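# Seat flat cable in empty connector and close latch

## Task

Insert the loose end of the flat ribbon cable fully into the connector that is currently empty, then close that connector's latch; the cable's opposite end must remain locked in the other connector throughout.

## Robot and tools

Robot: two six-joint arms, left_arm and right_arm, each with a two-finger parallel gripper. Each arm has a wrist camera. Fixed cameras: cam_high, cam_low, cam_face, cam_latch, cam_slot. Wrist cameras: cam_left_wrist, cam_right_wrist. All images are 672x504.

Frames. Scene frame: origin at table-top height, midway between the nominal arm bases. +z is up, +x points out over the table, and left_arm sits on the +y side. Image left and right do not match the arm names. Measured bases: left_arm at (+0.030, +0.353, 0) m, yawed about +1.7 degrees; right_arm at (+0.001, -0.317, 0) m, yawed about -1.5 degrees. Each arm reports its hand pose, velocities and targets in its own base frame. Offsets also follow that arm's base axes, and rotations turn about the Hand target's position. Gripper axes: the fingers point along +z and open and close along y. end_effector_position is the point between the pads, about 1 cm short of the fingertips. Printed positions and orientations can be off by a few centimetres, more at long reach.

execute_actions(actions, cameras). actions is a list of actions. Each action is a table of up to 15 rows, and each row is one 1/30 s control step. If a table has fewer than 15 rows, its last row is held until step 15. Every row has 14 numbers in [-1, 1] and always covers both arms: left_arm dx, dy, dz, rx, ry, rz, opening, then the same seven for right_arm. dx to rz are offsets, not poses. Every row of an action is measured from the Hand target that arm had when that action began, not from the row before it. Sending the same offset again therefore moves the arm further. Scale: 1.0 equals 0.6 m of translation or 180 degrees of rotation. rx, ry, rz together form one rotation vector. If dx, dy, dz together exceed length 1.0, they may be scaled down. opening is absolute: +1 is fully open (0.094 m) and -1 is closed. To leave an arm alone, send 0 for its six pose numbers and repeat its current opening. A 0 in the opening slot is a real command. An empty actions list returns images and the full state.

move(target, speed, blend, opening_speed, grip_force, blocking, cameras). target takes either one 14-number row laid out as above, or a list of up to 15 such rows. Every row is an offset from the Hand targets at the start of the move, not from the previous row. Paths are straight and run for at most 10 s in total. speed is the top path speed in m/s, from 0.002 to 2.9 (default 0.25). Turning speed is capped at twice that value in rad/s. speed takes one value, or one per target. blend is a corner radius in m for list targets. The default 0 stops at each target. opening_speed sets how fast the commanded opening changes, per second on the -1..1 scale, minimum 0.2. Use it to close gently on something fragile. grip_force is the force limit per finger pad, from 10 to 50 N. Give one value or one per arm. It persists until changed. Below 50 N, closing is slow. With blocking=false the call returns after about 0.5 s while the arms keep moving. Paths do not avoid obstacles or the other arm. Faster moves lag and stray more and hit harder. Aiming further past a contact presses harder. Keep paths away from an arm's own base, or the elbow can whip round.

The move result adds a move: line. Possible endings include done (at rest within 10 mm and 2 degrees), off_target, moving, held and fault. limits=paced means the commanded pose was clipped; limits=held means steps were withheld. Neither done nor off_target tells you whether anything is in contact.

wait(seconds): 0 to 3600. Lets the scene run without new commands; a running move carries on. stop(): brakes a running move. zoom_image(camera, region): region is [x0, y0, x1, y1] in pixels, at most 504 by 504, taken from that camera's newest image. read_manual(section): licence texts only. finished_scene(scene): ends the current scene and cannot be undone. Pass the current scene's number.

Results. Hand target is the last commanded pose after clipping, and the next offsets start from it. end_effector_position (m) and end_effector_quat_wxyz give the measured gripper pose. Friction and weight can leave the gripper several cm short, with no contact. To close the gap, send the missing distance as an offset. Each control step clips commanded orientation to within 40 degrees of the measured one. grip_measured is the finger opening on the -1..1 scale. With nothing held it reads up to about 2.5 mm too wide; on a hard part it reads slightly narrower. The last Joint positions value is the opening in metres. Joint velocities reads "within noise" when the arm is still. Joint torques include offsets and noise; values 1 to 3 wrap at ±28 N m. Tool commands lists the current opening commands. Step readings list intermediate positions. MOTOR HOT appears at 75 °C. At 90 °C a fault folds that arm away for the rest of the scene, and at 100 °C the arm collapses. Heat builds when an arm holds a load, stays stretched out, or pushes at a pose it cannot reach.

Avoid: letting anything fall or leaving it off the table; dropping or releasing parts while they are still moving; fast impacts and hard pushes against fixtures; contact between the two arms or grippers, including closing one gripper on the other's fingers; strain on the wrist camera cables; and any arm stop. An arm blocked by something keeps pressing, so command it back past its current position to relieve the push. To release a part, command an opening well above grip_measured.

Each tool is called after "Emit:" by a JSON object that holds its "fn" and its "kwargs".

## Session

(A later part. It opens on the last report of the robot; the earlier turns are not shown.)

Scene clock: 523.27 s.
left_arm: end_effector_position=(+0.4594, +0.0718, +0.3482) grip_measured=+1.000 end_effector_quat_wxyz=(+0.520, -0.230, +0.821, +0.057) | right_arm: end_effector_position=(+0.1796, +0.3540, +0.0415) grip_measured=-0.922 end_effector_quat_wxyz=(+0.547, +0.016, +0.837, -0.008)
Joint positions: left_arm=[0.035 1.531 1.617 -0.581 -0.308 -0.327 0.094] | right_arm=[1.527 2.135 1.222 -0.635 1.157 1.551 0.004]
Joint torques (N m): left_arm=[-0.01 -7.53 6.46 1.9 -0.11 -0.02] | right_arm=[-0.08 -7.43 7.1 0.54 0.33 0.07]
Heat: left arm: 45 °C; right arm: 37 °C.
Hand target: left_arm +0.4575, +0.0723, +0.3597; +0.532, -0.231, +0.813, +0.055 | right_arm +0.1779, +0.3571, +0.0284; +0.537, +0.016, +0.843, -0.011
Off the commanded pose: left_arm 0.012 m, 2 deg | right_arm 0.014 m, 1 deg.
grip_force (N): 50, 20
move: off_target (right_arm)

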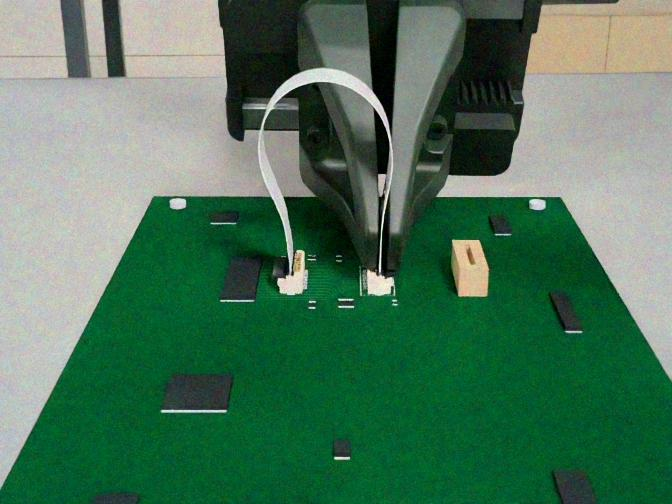

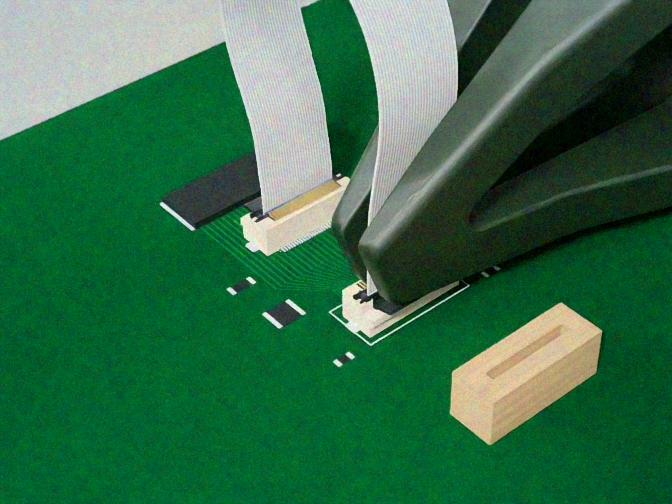

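Emit:
{"fn": "move", "kwargs": {"target": [0,0,0,0,0,0,1, 0,-0.0025,-0.0075,0,0,0,-0.92], "speed": 0.04, "cameras": ["cam_latch","cam_slot"]}}

Emit:
{"fn": "zoom_image", "kwargs": {"camera": "cam_latch", "region": [345, 200, 425, 300]}}

Emit:
{"fn": "zoom_image", "kwargs": {"camera": "cam_slot", "region": [340, 180, 480, 330]}}

Scene clock: 536.63 s.
left_arm: end_effector_position=(+0.4594, +0.0718, +0.3482) grip_measured=+1.000 end_effector_quat_wxyz=(+0.520, -0.230, +0.821, +0.057) | right_arm: end_effector_position=(+0.1803, +0.3544, +0.0415) grip_measured=-0.922 end_effector_quat_wxyz=(+0.550, +0.017, +0.835, -0.007)
Joint positions: left_arm=[0.035 1.531 1.617 -0.581 -0.308 -0.327 0.094] | right_arm=[1.527 2.14 1.222 -0.629 1.165 1.551 0.004]
Joint torques (N m): left_arm=[-0.02 -7.53 6.48 1.9 -0.11 -0.02] | right_arm=[-0.06 -7.46 5.9 0.66 0.22 0.09]
Heat: left arm: 45 °C; right arm: 37 °C.
Hand target: left_arm +0.4575, +0.0723, +0.3597; +0.532, -0.231, +0.813, +0.055 | right_arm +0.1779, +0.3556, +0.0239; +0.537, +0.016, +0.843, -0.010
Off the commanded pose: left_arm 0.012 m, 2 deg | right_arm 0.018 m, 2 deg.
grip_force (N): 50, 20
move: off_target (right_arm)

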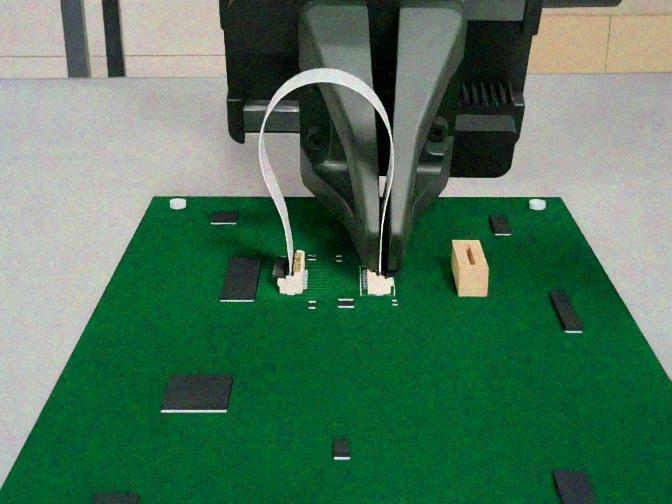

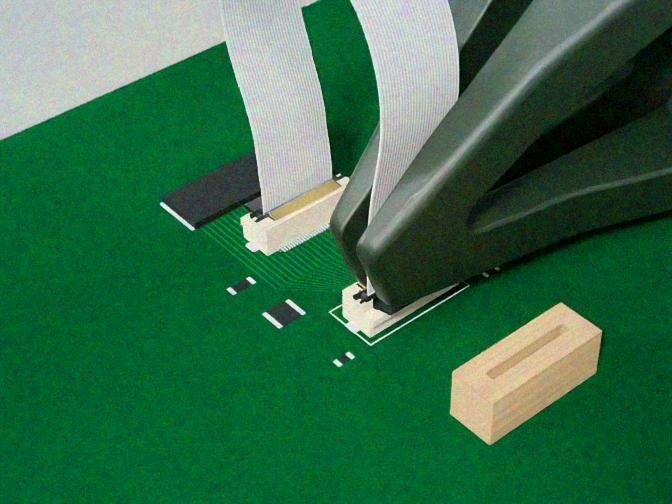

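Scaled by 5.040 from the camera's image (finer frame: 960x720).

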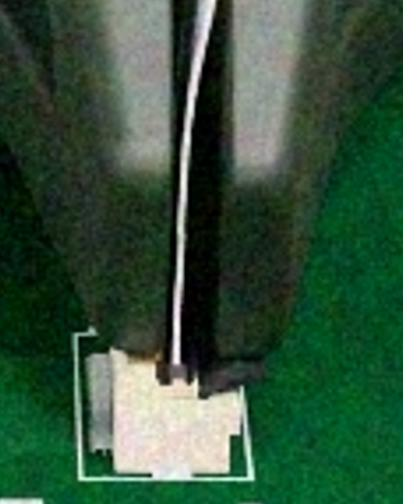

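Scaled by 3.360 from the camera's image (finer frame: 960x720).

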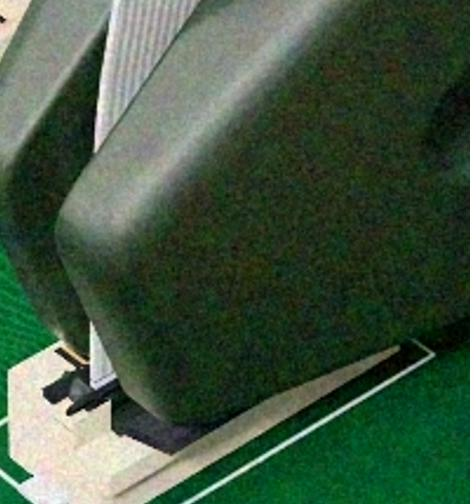

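Emit:
{"fn": "move", "kwargs": {"target": [0,0,0,0,0,0,1, 0,0,0,0,0.0144,0,-0.92], "speed": 0.04, "cameras": ["cam_latch","cam_slot"]}}

Emit:
{"fn": "zoom_image", "kwargs": {"camera": "cam_latch", "region": [345, 200, 425, 300]}}

Emit:
{"fn": "zoom_image", "kwargs": {"camera": "cam_slot", "region": [340, 180, 480, 330]}}

Scene clock: 583.33 s.
left_arm: end_effector_position=(+0.4594, +0.0718, +0.3482) grip_measured=+1.000 end_effector_quat_wxyz=(+0.520, -0.230, +0.821, +0.057) | right_arm: end_effector_position=(+0.1799, +0.3544, +0.0408) grip_measured=-0.922 end_effector_quat_wxyz=(+0.548, +0.014, +0.836, -0.009)
Joint positions: left_arm=[0.035 1.531 1.617 -0.581 -0.308 -0.327 0.094] | right_arm=[1.527 2.14 1.222 -0.629 1.16 1.545 0.004]
Joint torques (N m): left_arm=[-0.01 -7.53 6.46 1.9 -0.11 -0.02] | right_arm=[-0.59 -9.11 6.41 0.54 -0.15 -0.03]
Heat: left arm: 45 °C; right arm: 37 °C.
Hand target: left_arm +0.4575, +0.0723, +0.3597; +0.532, -0.231, +0.813, +0.055 | right_arm +0.1779, +0.3556, +0.0239; +0.518, +0.016, +0.855, -0.011
Off the commanded pose: left_arm 0.012 m, 2 deg | right_arm 0.017 m, 4 deg.
grip_force (N): 50, 20
move: off_target (right_arm)

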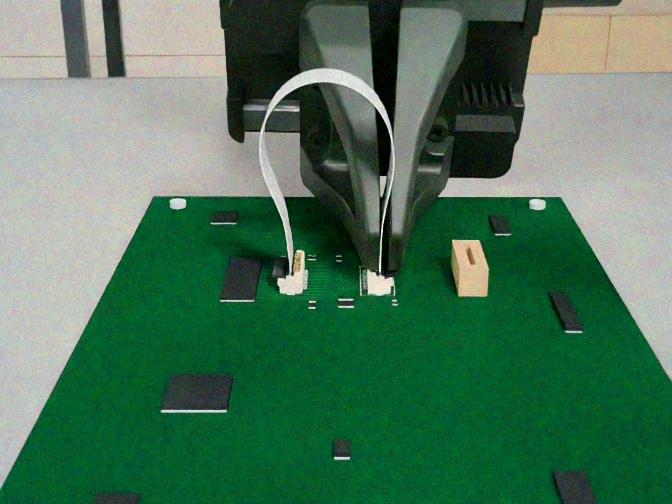

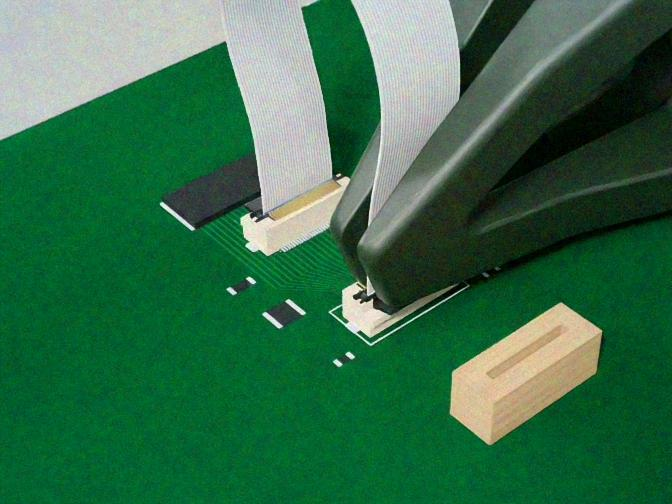

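Scaled by 5.040 from the camera's image (finer frame: 960x720).

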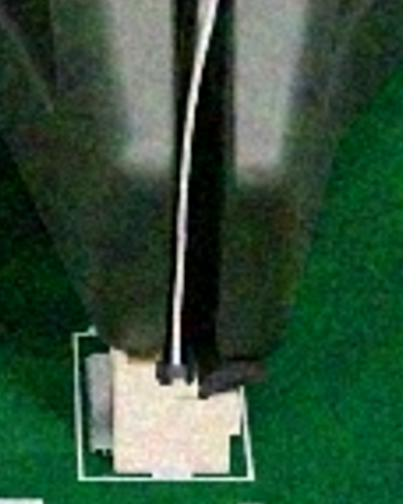

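Scaled by 3.360 from the camera's image (finer frame: 960x720).

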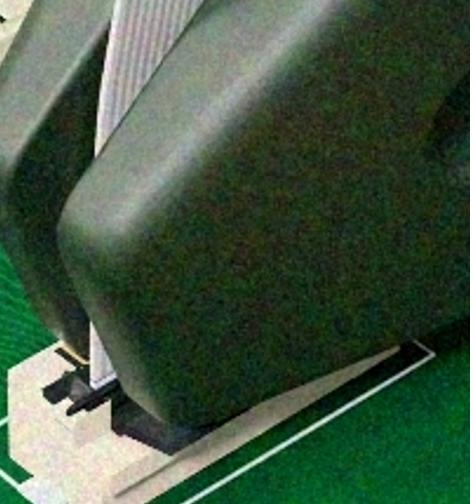

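Emit:
{"fn": "move", "kwargs": {"target": [0,0,0,0,0,0,1, 0,0,0.0233,0,0,0,-0.92], "speed": 0.04, "cameras": ["cam_latch","cam_slot"]}}

Emit:
{"fn": "zoom_image", "kwargs": {"camera": "cam_latch", "region": [345, 200, 425, 300]}}

Emit:
{"fn": "zoom_image", "kwargs": {"camera": "cam_slot", "region": [340, 180, 480, 330]}}

Scene clock: 602.70 s.
left_arm: end_effector_position=(+0.4594, +0.0718, +0.3482) grip_measured=+1.000 end_effector_quat_wxyz=(+0.520, -0.230, +0.821, +0.057) | right_arm: end_effector_position=(+0.1799, +0.3544, +0.0414) grip_measured=-0.922 end_effector_quat_wxyz=(+0.543, +0.014, +0.840, -0.009)
Joint positions: left_arm=[0.035 1.531 1.617 -0.581 -0.308 -0.327 0.094] | right_arm=[1.525 2.132 1.222 -0.631 1.148 1.539 0.004]
Joint torques (N m): left_arm=[-0.01 -7.53 6.45 1.9 -0.11 -0.01] | right_arm=[-0.8 -11.28 7.41 0.16 -0.01 -0.04]
Heat: left arm: 45 °C; right arm: 37 °C.
Hand target: left_arm +0.4575, +0.0723, +0.3597; +0.532, -0.231, +0.813, +0.055 | right_arm +0.1778, +0.3556, +0.0380; +0.518, +0.016, +0.855, -0.011
Off the commanded pose: left_arm 0.012 m, 2 deg | right_arm 0.004 m, 3 deg.
grip_force (N): 50, 20
move: off_target (right_arm)

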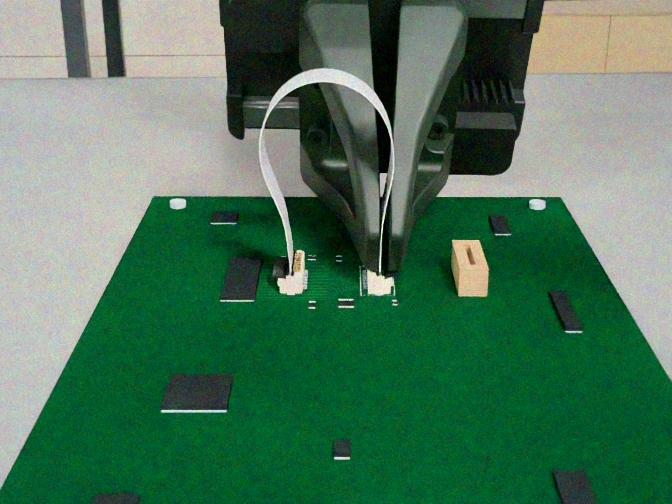

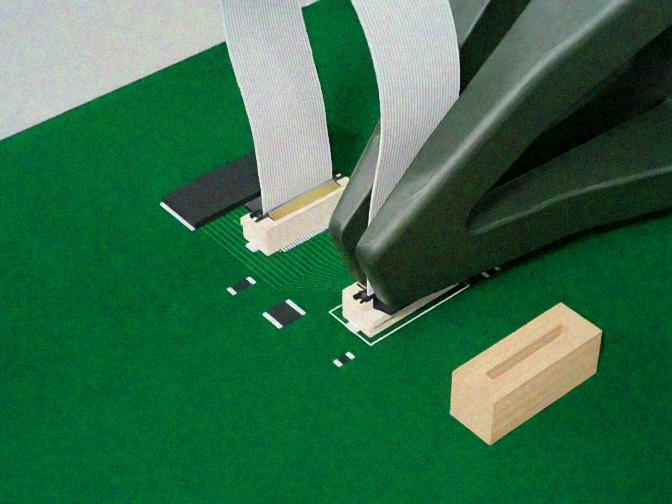

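Scaled by 5.040 from the camera's image (finer frame: 960x720).

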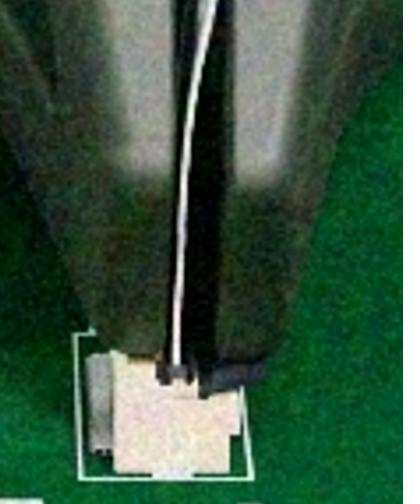

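Scaled by 3.360 from the camera's image (finer frame: 960x720).

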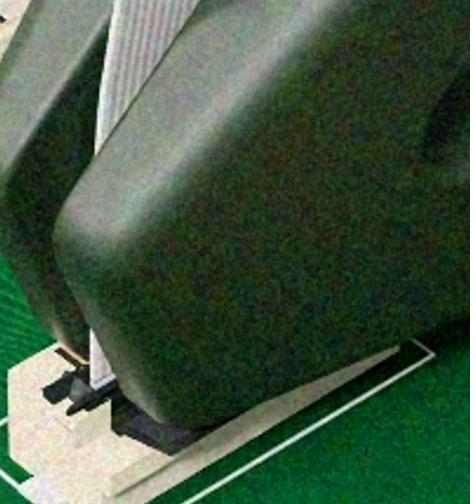

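Emit:
{"fn": "zoom_image", "kwargs": {"camera": "cam_latch", "region": [365, 250, 405, 290]}}

Emit:
{"fn": "zoom_image", "kwargs": {"camera": "cam_slot", "region": [350, 270, 410, 330]}}

Scaled by 12.600 from the camera's image (finer frame: 960x720).

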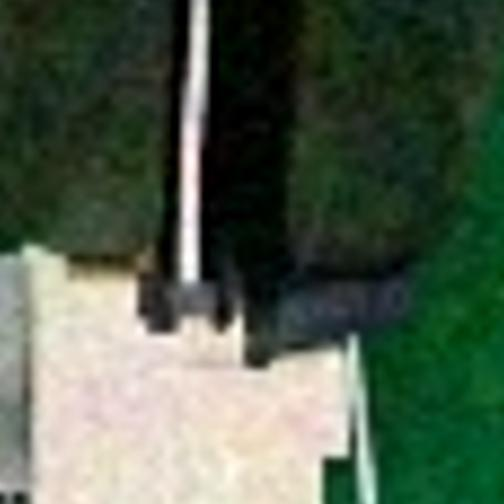

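Scaled by 8.400 from the camera's image (finer frame: 960x720).

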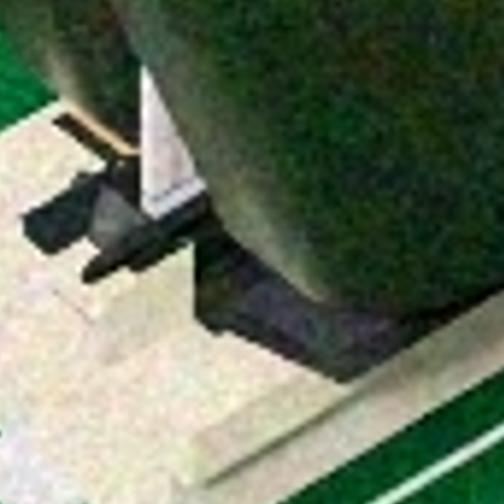

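Emit:
{"fn": "move", "kwargs": {"target": [0,0,0,0,0,0,1, 0,0,0.005,-0.0444,0,0,-0.92], "speed": 0.04, "cameras": ["cam_latch","cam_slot"]}}

Emit:
{"fn": "zoom_image", "kwargs": {"camera": "cam_latch", "region": [365, 250, 405, 290]}}

Emit:
{"fn": "zoom_image", "kwargs": {"camera": "cam_slot", "region": [340, 230, 440, 330]}}

Scene clock: 668.30 s.
left_arm: end_effector_position=(+0.4594, +0.0718, +0.3482) grip_measured=+1.000 end_effector_quat_wxyz=(+0.520, -0.230, +0.821, +0.057) | right_arm: end_effector_position=(+0.1754, +0.3535, +0.0429) grip_measured=-0.922 end_effector_quat_wxyz=(+0.515, -0.020, +0.855, -0.062)
Joint positions: left_arm=[0.035 1.531 1.617 -0.581 -0.308 -0.327 0.094] | right_arm=[1.524 2.163 1.327 -0.83 1.088 1.536 0.004]
Joint torques (N m): left_arm=[0.01 -7.54 6.48 1.9 -0.11 -0.02] | right_arm=[-0.46 -8.61 8.42 0.01 0.6 0.01]
Heat: left arm: 45 °C; right arm: 40 °C.
Hand target: left_arm +0.4575, +0.0723, +0.3597; +0.532, -0.231, +0.813, +0.055 | right_arm +0.1778, +0.3556, +0.0410; +0.518, -0.020, +0.852, -0.070
Off the commanded pose: left_arm 0.012 m, 2 deg | right_arm 0.004 m, 1 deg.
grip_force (N): 50, 20
move: done

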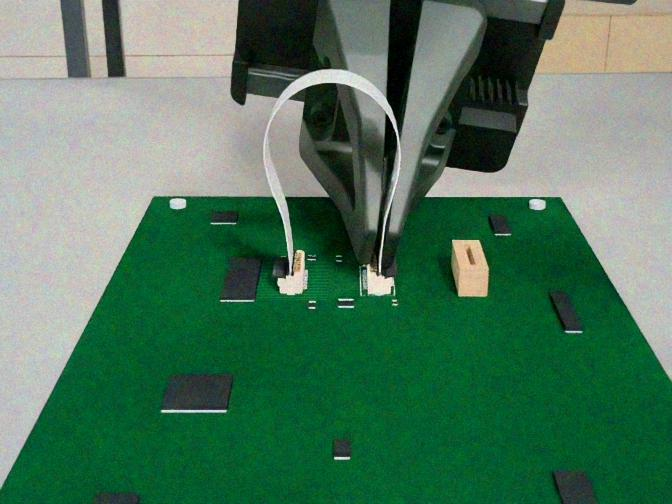

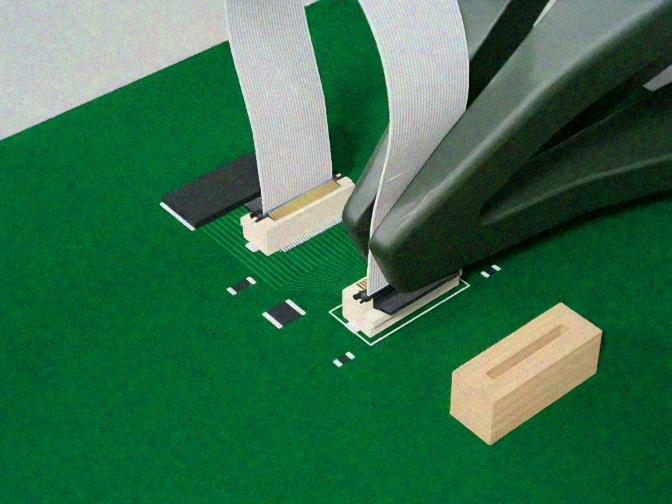

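Scaled by 12.600 from the camera's image (finer frame: 960x720).

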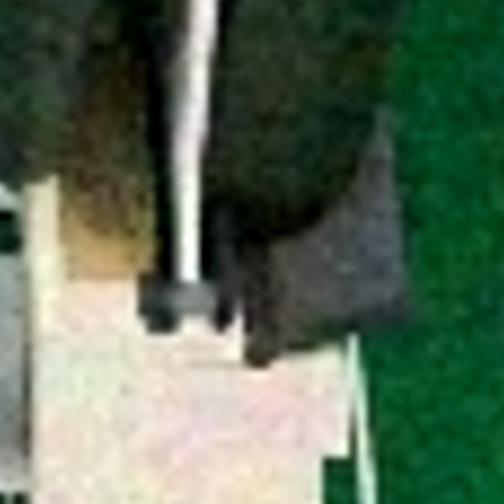

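Scaled by 5.040 from the camera's image (finer frame: 960x720).

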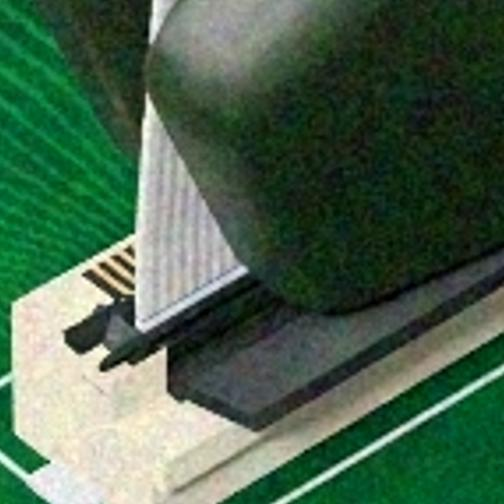

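Emit:
{"fn": "move", "kwargs": {"target": [0,0,0,0,0,0,1, 0,0.0023,-0.015,0,0,0,-0.92], "speed": 0.04, "cameras": ["cam_latch","cam_slot"]}}

Emit:
{"fn": "zoom_image", "kwargs": {"camera": "cam_latch", "region": [365, 250, 405, 290]}}

Emit:
{"fn": "zoom_image", "kwargs": {"camera": "cam_slot", "region": [340, 230, 440, 330]}}

Scene clock: 685.53 s.
left_arm: end_effector_position=(+0.4594, +0.0718, +0.3482) grip_measured=+1.000 end_effector_quat_wxyz=(+0.520, -0.230, +0.821, +0.057) | right_arm: end_effector_position=(+0.1774, +0.3535, +0.0421) grip_measured=-0.922 end_effector_quat_wxyz=(+0.525, -0.024, +0.848, -0.067)
Joint positions: left_arm=[0.035 1.531 1.617 -0.581 -0.308 -0.327 0.094] | right_arm=[1.524 2.179 1.33 -0.83 1.113 1.536 0.004]
Joint torques (N m): left_arm=[-0.01 -7.53 6.46 1.9 -0.11 -0.02] | right_arm=[-0.39 -8.1 8.09 0.28 0.32 0.1]
Heat: left arm: 45 °C; right arm: 38 °C.
Hand target: left_arm +0.4575, +0.0723, +0.3597; +0.532, -0.231, +0.813, +0.055 | right_arm +0.1778, +0.3571, +0.0320; +0.518, -0.020, +0.852, -0.070
Off the commanded pose: left_arm 0.012 m, 2 deg | right_arm 0.011 m, 1 deg.
grip_force (N): 50, 20
move: off_target (right_arm)

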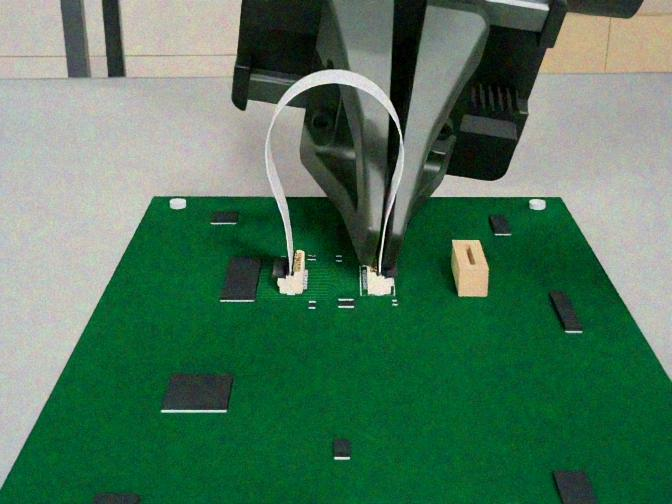

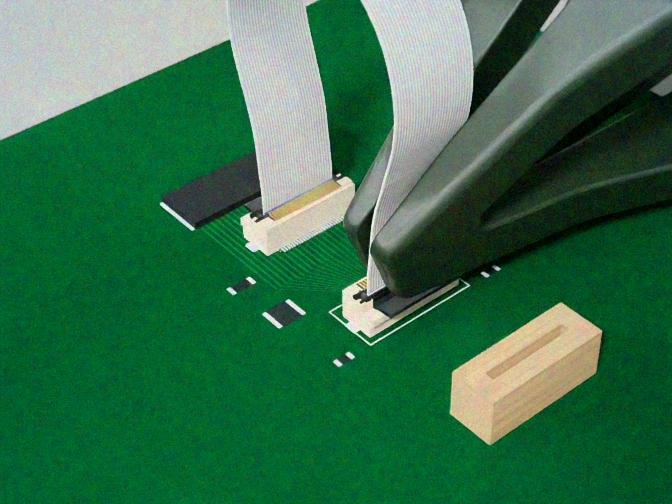

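Scaled by 12.600 from the camera's image (finer frame: 960x720).

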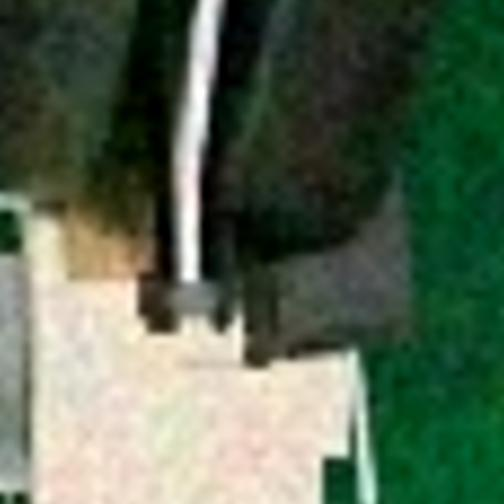

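Scaled by 5.040 from the camera's image (finer frame: 960x720).

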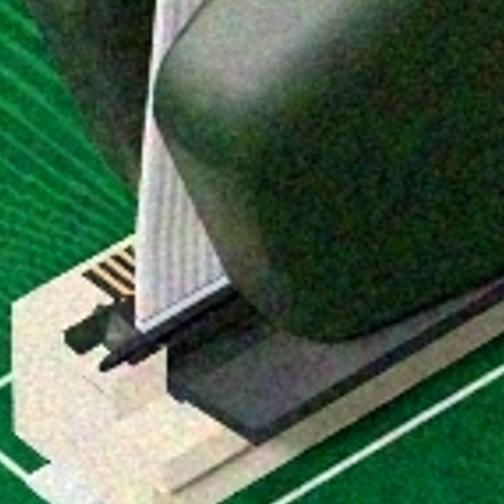

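Emit:
{"fn": "move", "kwargs": {"target": [0,0,0,0,0,0,1, 0,0.0008,-0.0083,0,0,0,-0.92], "speed": 0.04, "cameras": ["cam_latch","cam_slot"]}}

Emit:
{"fn": "zoom_image", "kwargs": {"camera": "cam_latch", "region": [365, 250, 405, 290]}}

Emit:
{"fn": "zoom_image", "kwargs": {"camera": "cam_slot", "region": [340, 230, 440, 330]}}

Scene clock: 696.03 s.
left_arm: end_effector_position=(+0.4594, +0.0718, +0.3482) grip_measured=+1.000 end_effector_quat_wxyz=(+0.520, -0.230, +0.821, +0.057) | right_arm: end_effector_position=(+0.1783, +0.3539, +0.0416) grip_measured=-0.922 end_effector_quat_wxyz=(+0.530, -0.025, +0.845, -0.069)
Joint positions: left_arm=[0.035 1.531 1.617 -0.581 -0.308 -0.327 0.094] | right_arm=[1.524 2.187 1.332 -0.829 1.125 1.536 0.004]
Joint torques (N m): left_arm=[0.01 -7.53 6.46 1.9 -0.11 -0.02] | right_arm=[-0.34 -7.71 7.34 0.39 0.24 0.07]
Heat: left arm: 45 °C; right arm: 38 °C.
Hand target: left_arm +0.4575, +0.0723, +0.3597; +0.532, -0.231, +0.813, +0.055 | right_arm +0.1778, +0.3575, +0.0270; +0.518, -0.020, +0.852, -0.070
Off the commanded pose: left_arm 0.012 m, 2 deg | right_arm 0.015 m, 2 deg.
grip_force (N): 50, 20
move: off_target (right_arm)

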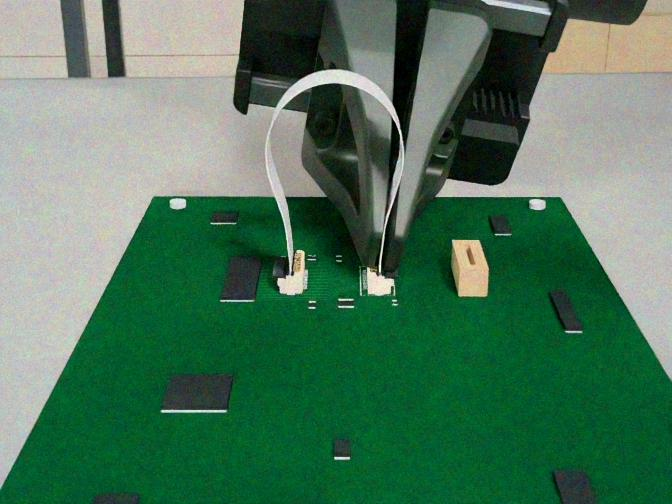

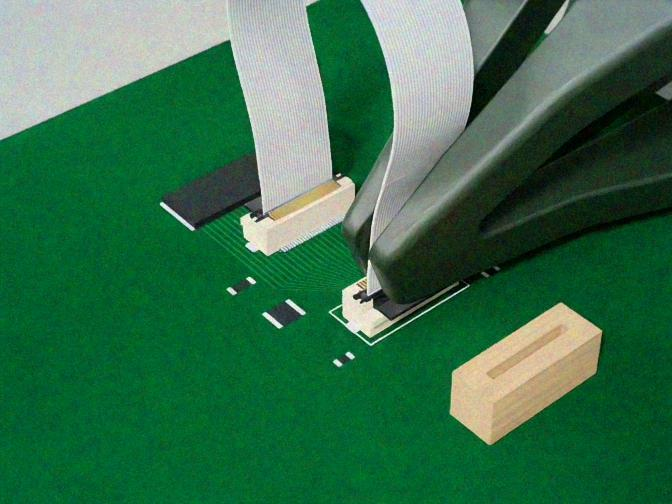

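Scaled by 12.600 from the camera's image (finer frame: 960x720).

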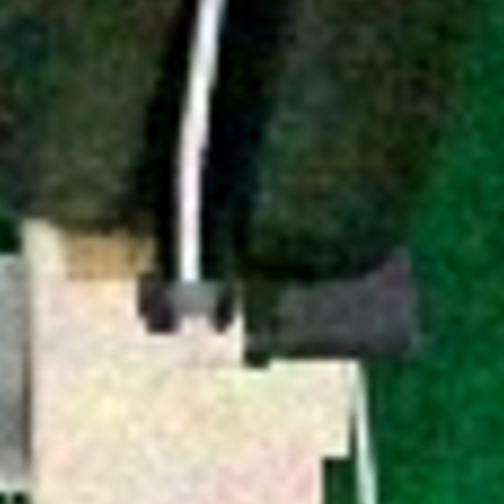

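Scaled by 5.040 from the camera's image (finer frame: 960x720).

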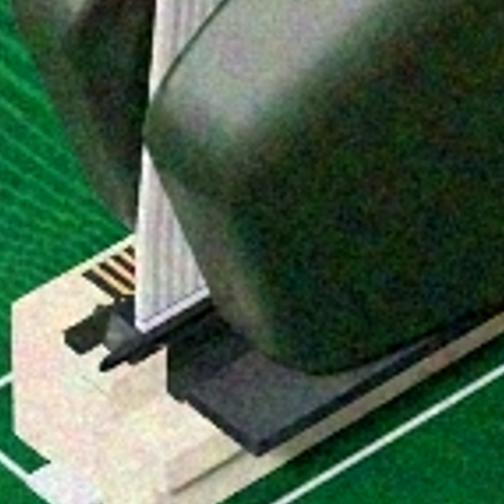

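Emit:
{"fn": "move", "kwargs": {"target": [0,0,0,0,0,0,1, 0,-0.006,0.0267,0,0,0,-0.92], "speed": 0.05, "cameras": []}}

Emit:
{"fn": "move", "kwargs": {"target": [0,0,0,0,0,0,1, 0,0,0.0083,0,0,0,-0.72], "speed": 0.05, "opening_speed": 0.3, "cameras": ["cam_latch","cam_slot"]}}

Emit:
{"fn": "zoom_image", "kwargs": {"camera": "cam_latch", "region": [345, 200, 425, 300]}}

Scene clock: 707.90 s.
left_arm: end_effector_position=(+0.4594, +0.0718, +0.3482) grip_measured=+1.000 end_effector_quat_wxyz=(+0.520, -0.230, +0.821, +0.057) | right_arm: end_effector_position=(+0.1783, +0.3538, +0.0416) grip_measured=-0.922 end_effector_quat_wxyz=(+0.530, -0.025, +0.845, -0.070)
Joint positions: left_arm=[0.035 1.531 1.617 -0.581 -0.308 -0.327 0.094] | right_arm=[1.524 2.187 1.332 -0.83 1.125 1.536 0.004]
Joint torques (N m): left_arm=[-0.01 -7.51 6.48 1.9 -0.11 -0.02] | right_arm=[-0.35 -11.77 7.38 -0.02 0.25 0.03]
Heat: left arm: 45 °C; right arm: 38 °C.
Hand target: left_arm +0.4575, +0.0723, +0.3597; +0.532, -0.231, +0.813, +0.055 | right_arm +0.1778, +0.3539, +0.0430; +0.518, -0.020, +0.852, -0.070
Off the commanded pose: left_arm 0.012 m, 2 deg | right_arm 0.001 m, 2 deg.
grip_force (N): 50, 20
move: done

Scene clock: 708.83 s.
left_arm: end_effector_position=(+0.4594, +0.0718, +0.3482) grip_measured=+1.000 end_effector_quat_wxyz=(+0.520, -0.230, +0.821, +0.057) | right_arm: end_effector_position=(+0.1781, +0.3493, +0.0428) grip_measured=-0.722 end_effector_quat_wxyz=(+0.529, -0.033, +0.844, -0.082)
Joint positions: left_arm=[0.035 1.531 1.617 -0.581 -0.308 -0.327 0.094] | right_arm=[1.524 2.185 1.332 -0.861 1.124 1.536 0.013]
Joint torques (N m): left_arm=[0.01 -7.5 6.46 1.9 -0.11 -0.02] | right_arm=[-0.47 -12.45 7.8 0.1 0.25 -0.01]
Heat: left arm: 45 °C; right arm: 38 °C.
Hand target: left_arm +0.4575, +0.0723, +0.3597; +0.532, -0.231, +0.813, +0.055 | right_arm +0.1778, +0.3539, +0.0480; +0.518, -0.020, +0.852, -0.070
Off the commanded pose: left_arm 0.012 m, 2 deg | right_arm 0.007 m, 3 deg.
grip_force (N): 50, 20
move: off_target (right_arm)

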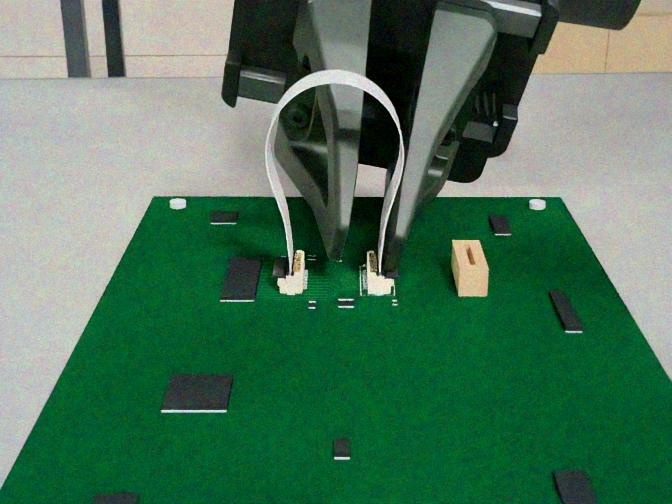

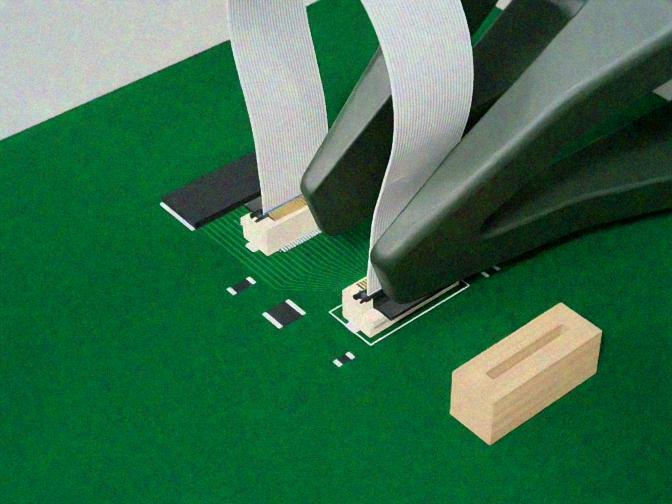

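Scaled by 5.040 from the camera's image (finer frame: 960x720).

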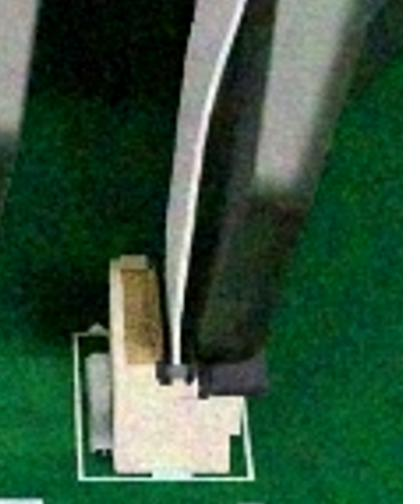

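Emit:
{"fn": "move", "kwargs": {"target": [[0,0,0,0,0,0,1, 0,0,0.0167,0,0,0,-0.62],[0,0,0,0,0,0,1, -0.1,0,0.0667,0.0444,0,0,-0.62]], "speed": [0.04, 0.08], "opening_speed": 0.3, "cameras": ["cam_face","cam_latch","cam_slot"]}}

Emit:
{"fn": "zoom_image", "kwargs": {"camera": "cam_latch", "region": [365, 250, 405, 290]}}

Emit:
{"fn": "zoom_image", "kwargs": {"camera": "cam_slot", "region": [340, 200, 480, 350]}}

Emit:
{"fn": "zoom_image", "kwargs": {"camera": "cam_face", "region": [225, 155, 335, 245]}}

Scene clock: 722.40 s.
left_arm: end_effector_position=(+0.4594, +0.0718, +0.3482) grip_measured=+1.000 end_effector_quat_wxyz=(+0.520, -0.230, +0.821, +0.057) | right_arm: end_effector_position=(+0.1190, +0.3473, +0.0761) grip_measured=-0.622 end_effector_quat_wxyz=(+0.515, +0.006, +0.857, -0.027)
Joint positions: left_arm=[0.035 1.531 1.617 -0.581 -0.308 -0.327 0.094] | right_arm=[1.68 2.117 1.395 -1.157 1.058 1.876 0.018]
Joint torques (N m): left_arm=[-0.01 -7.53 6.46 1.9 -0.11 -0.02] | right_arm=[0.27 -12.01 8.64 -0.29 0.58 0.11]
Heat: left arm: 45 °C; right arm: 38 °C.
Hand target: left_arm +0.4575, +0.0723, +0.3597; +0.532, -0.231, +0.813, +0.055 | right_arm +0.1179, +0.3539, +0.0880; +0.518, +0.016, +0.855, -0.011
Off the commanded pose: left_arm 0.012 m, 2 deg | right_arm 0.014 m, 2 deg.
grip_force (N): 50, 20
move: off_target (right_arm)

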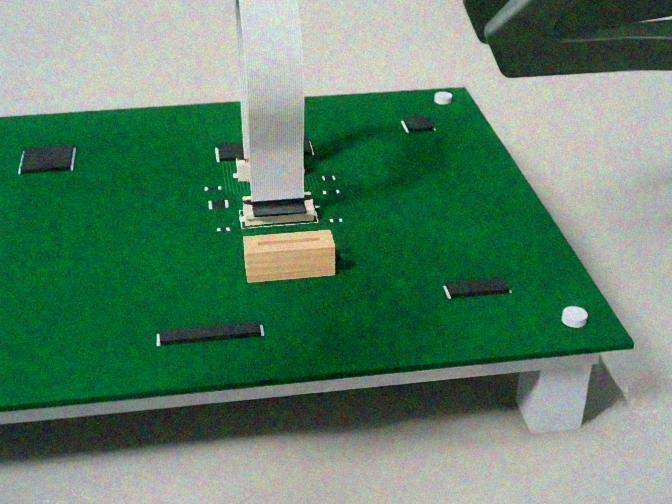

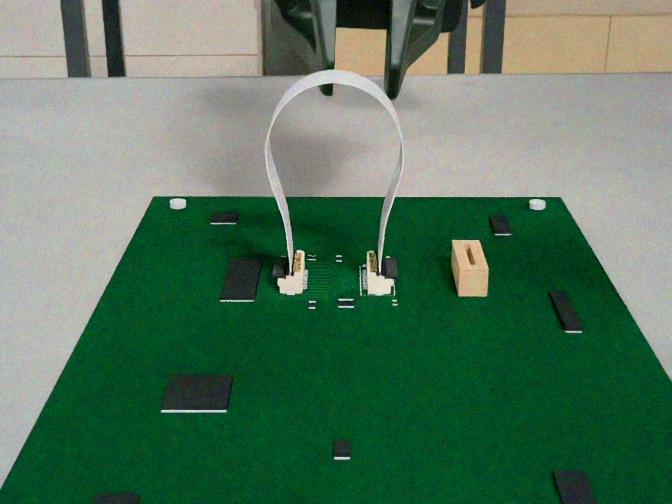

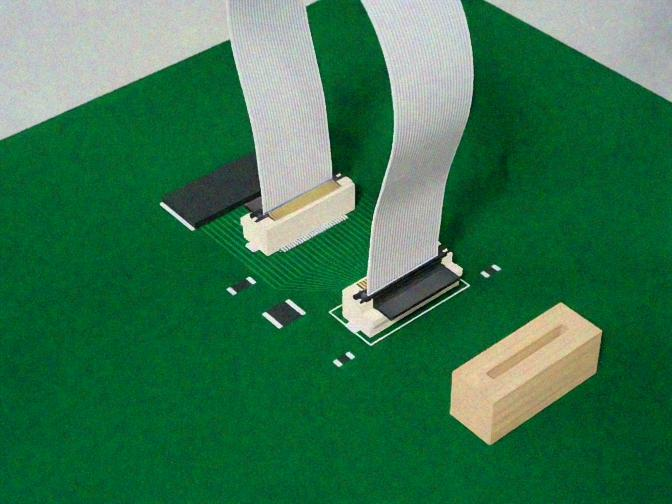

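Scaled by 12.600 from the camera's image (finer frame: 960x720).

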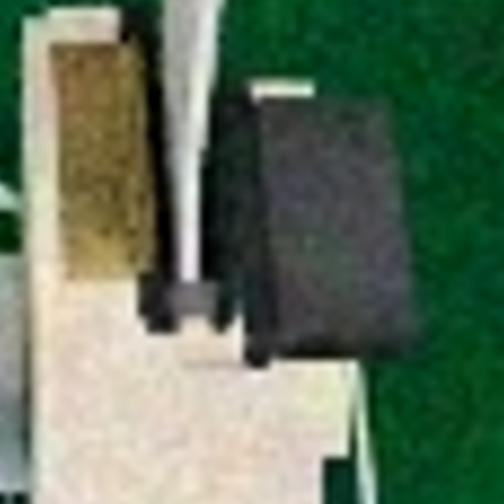

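Scaled by 3.360 from the camera's image (finer frame: 960x720).

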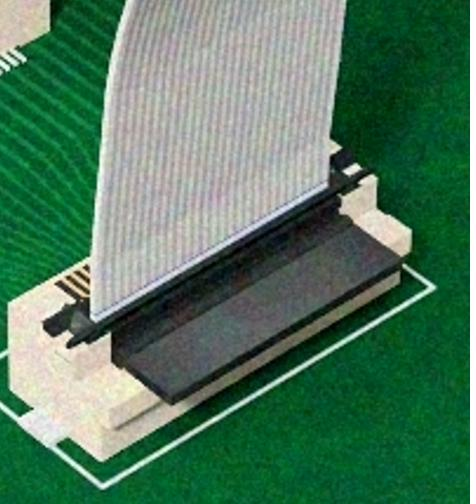

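Scaled by 4.582 from the camera's image (finer frame: 960x720).

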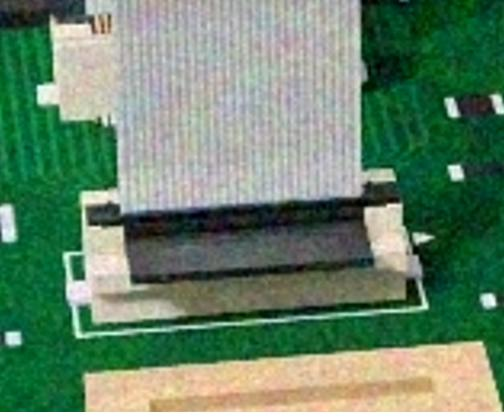

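Emit:
{"fn": "finished_scene", "kwargs": {"scene": 2}}

The scene is finished: the task was done.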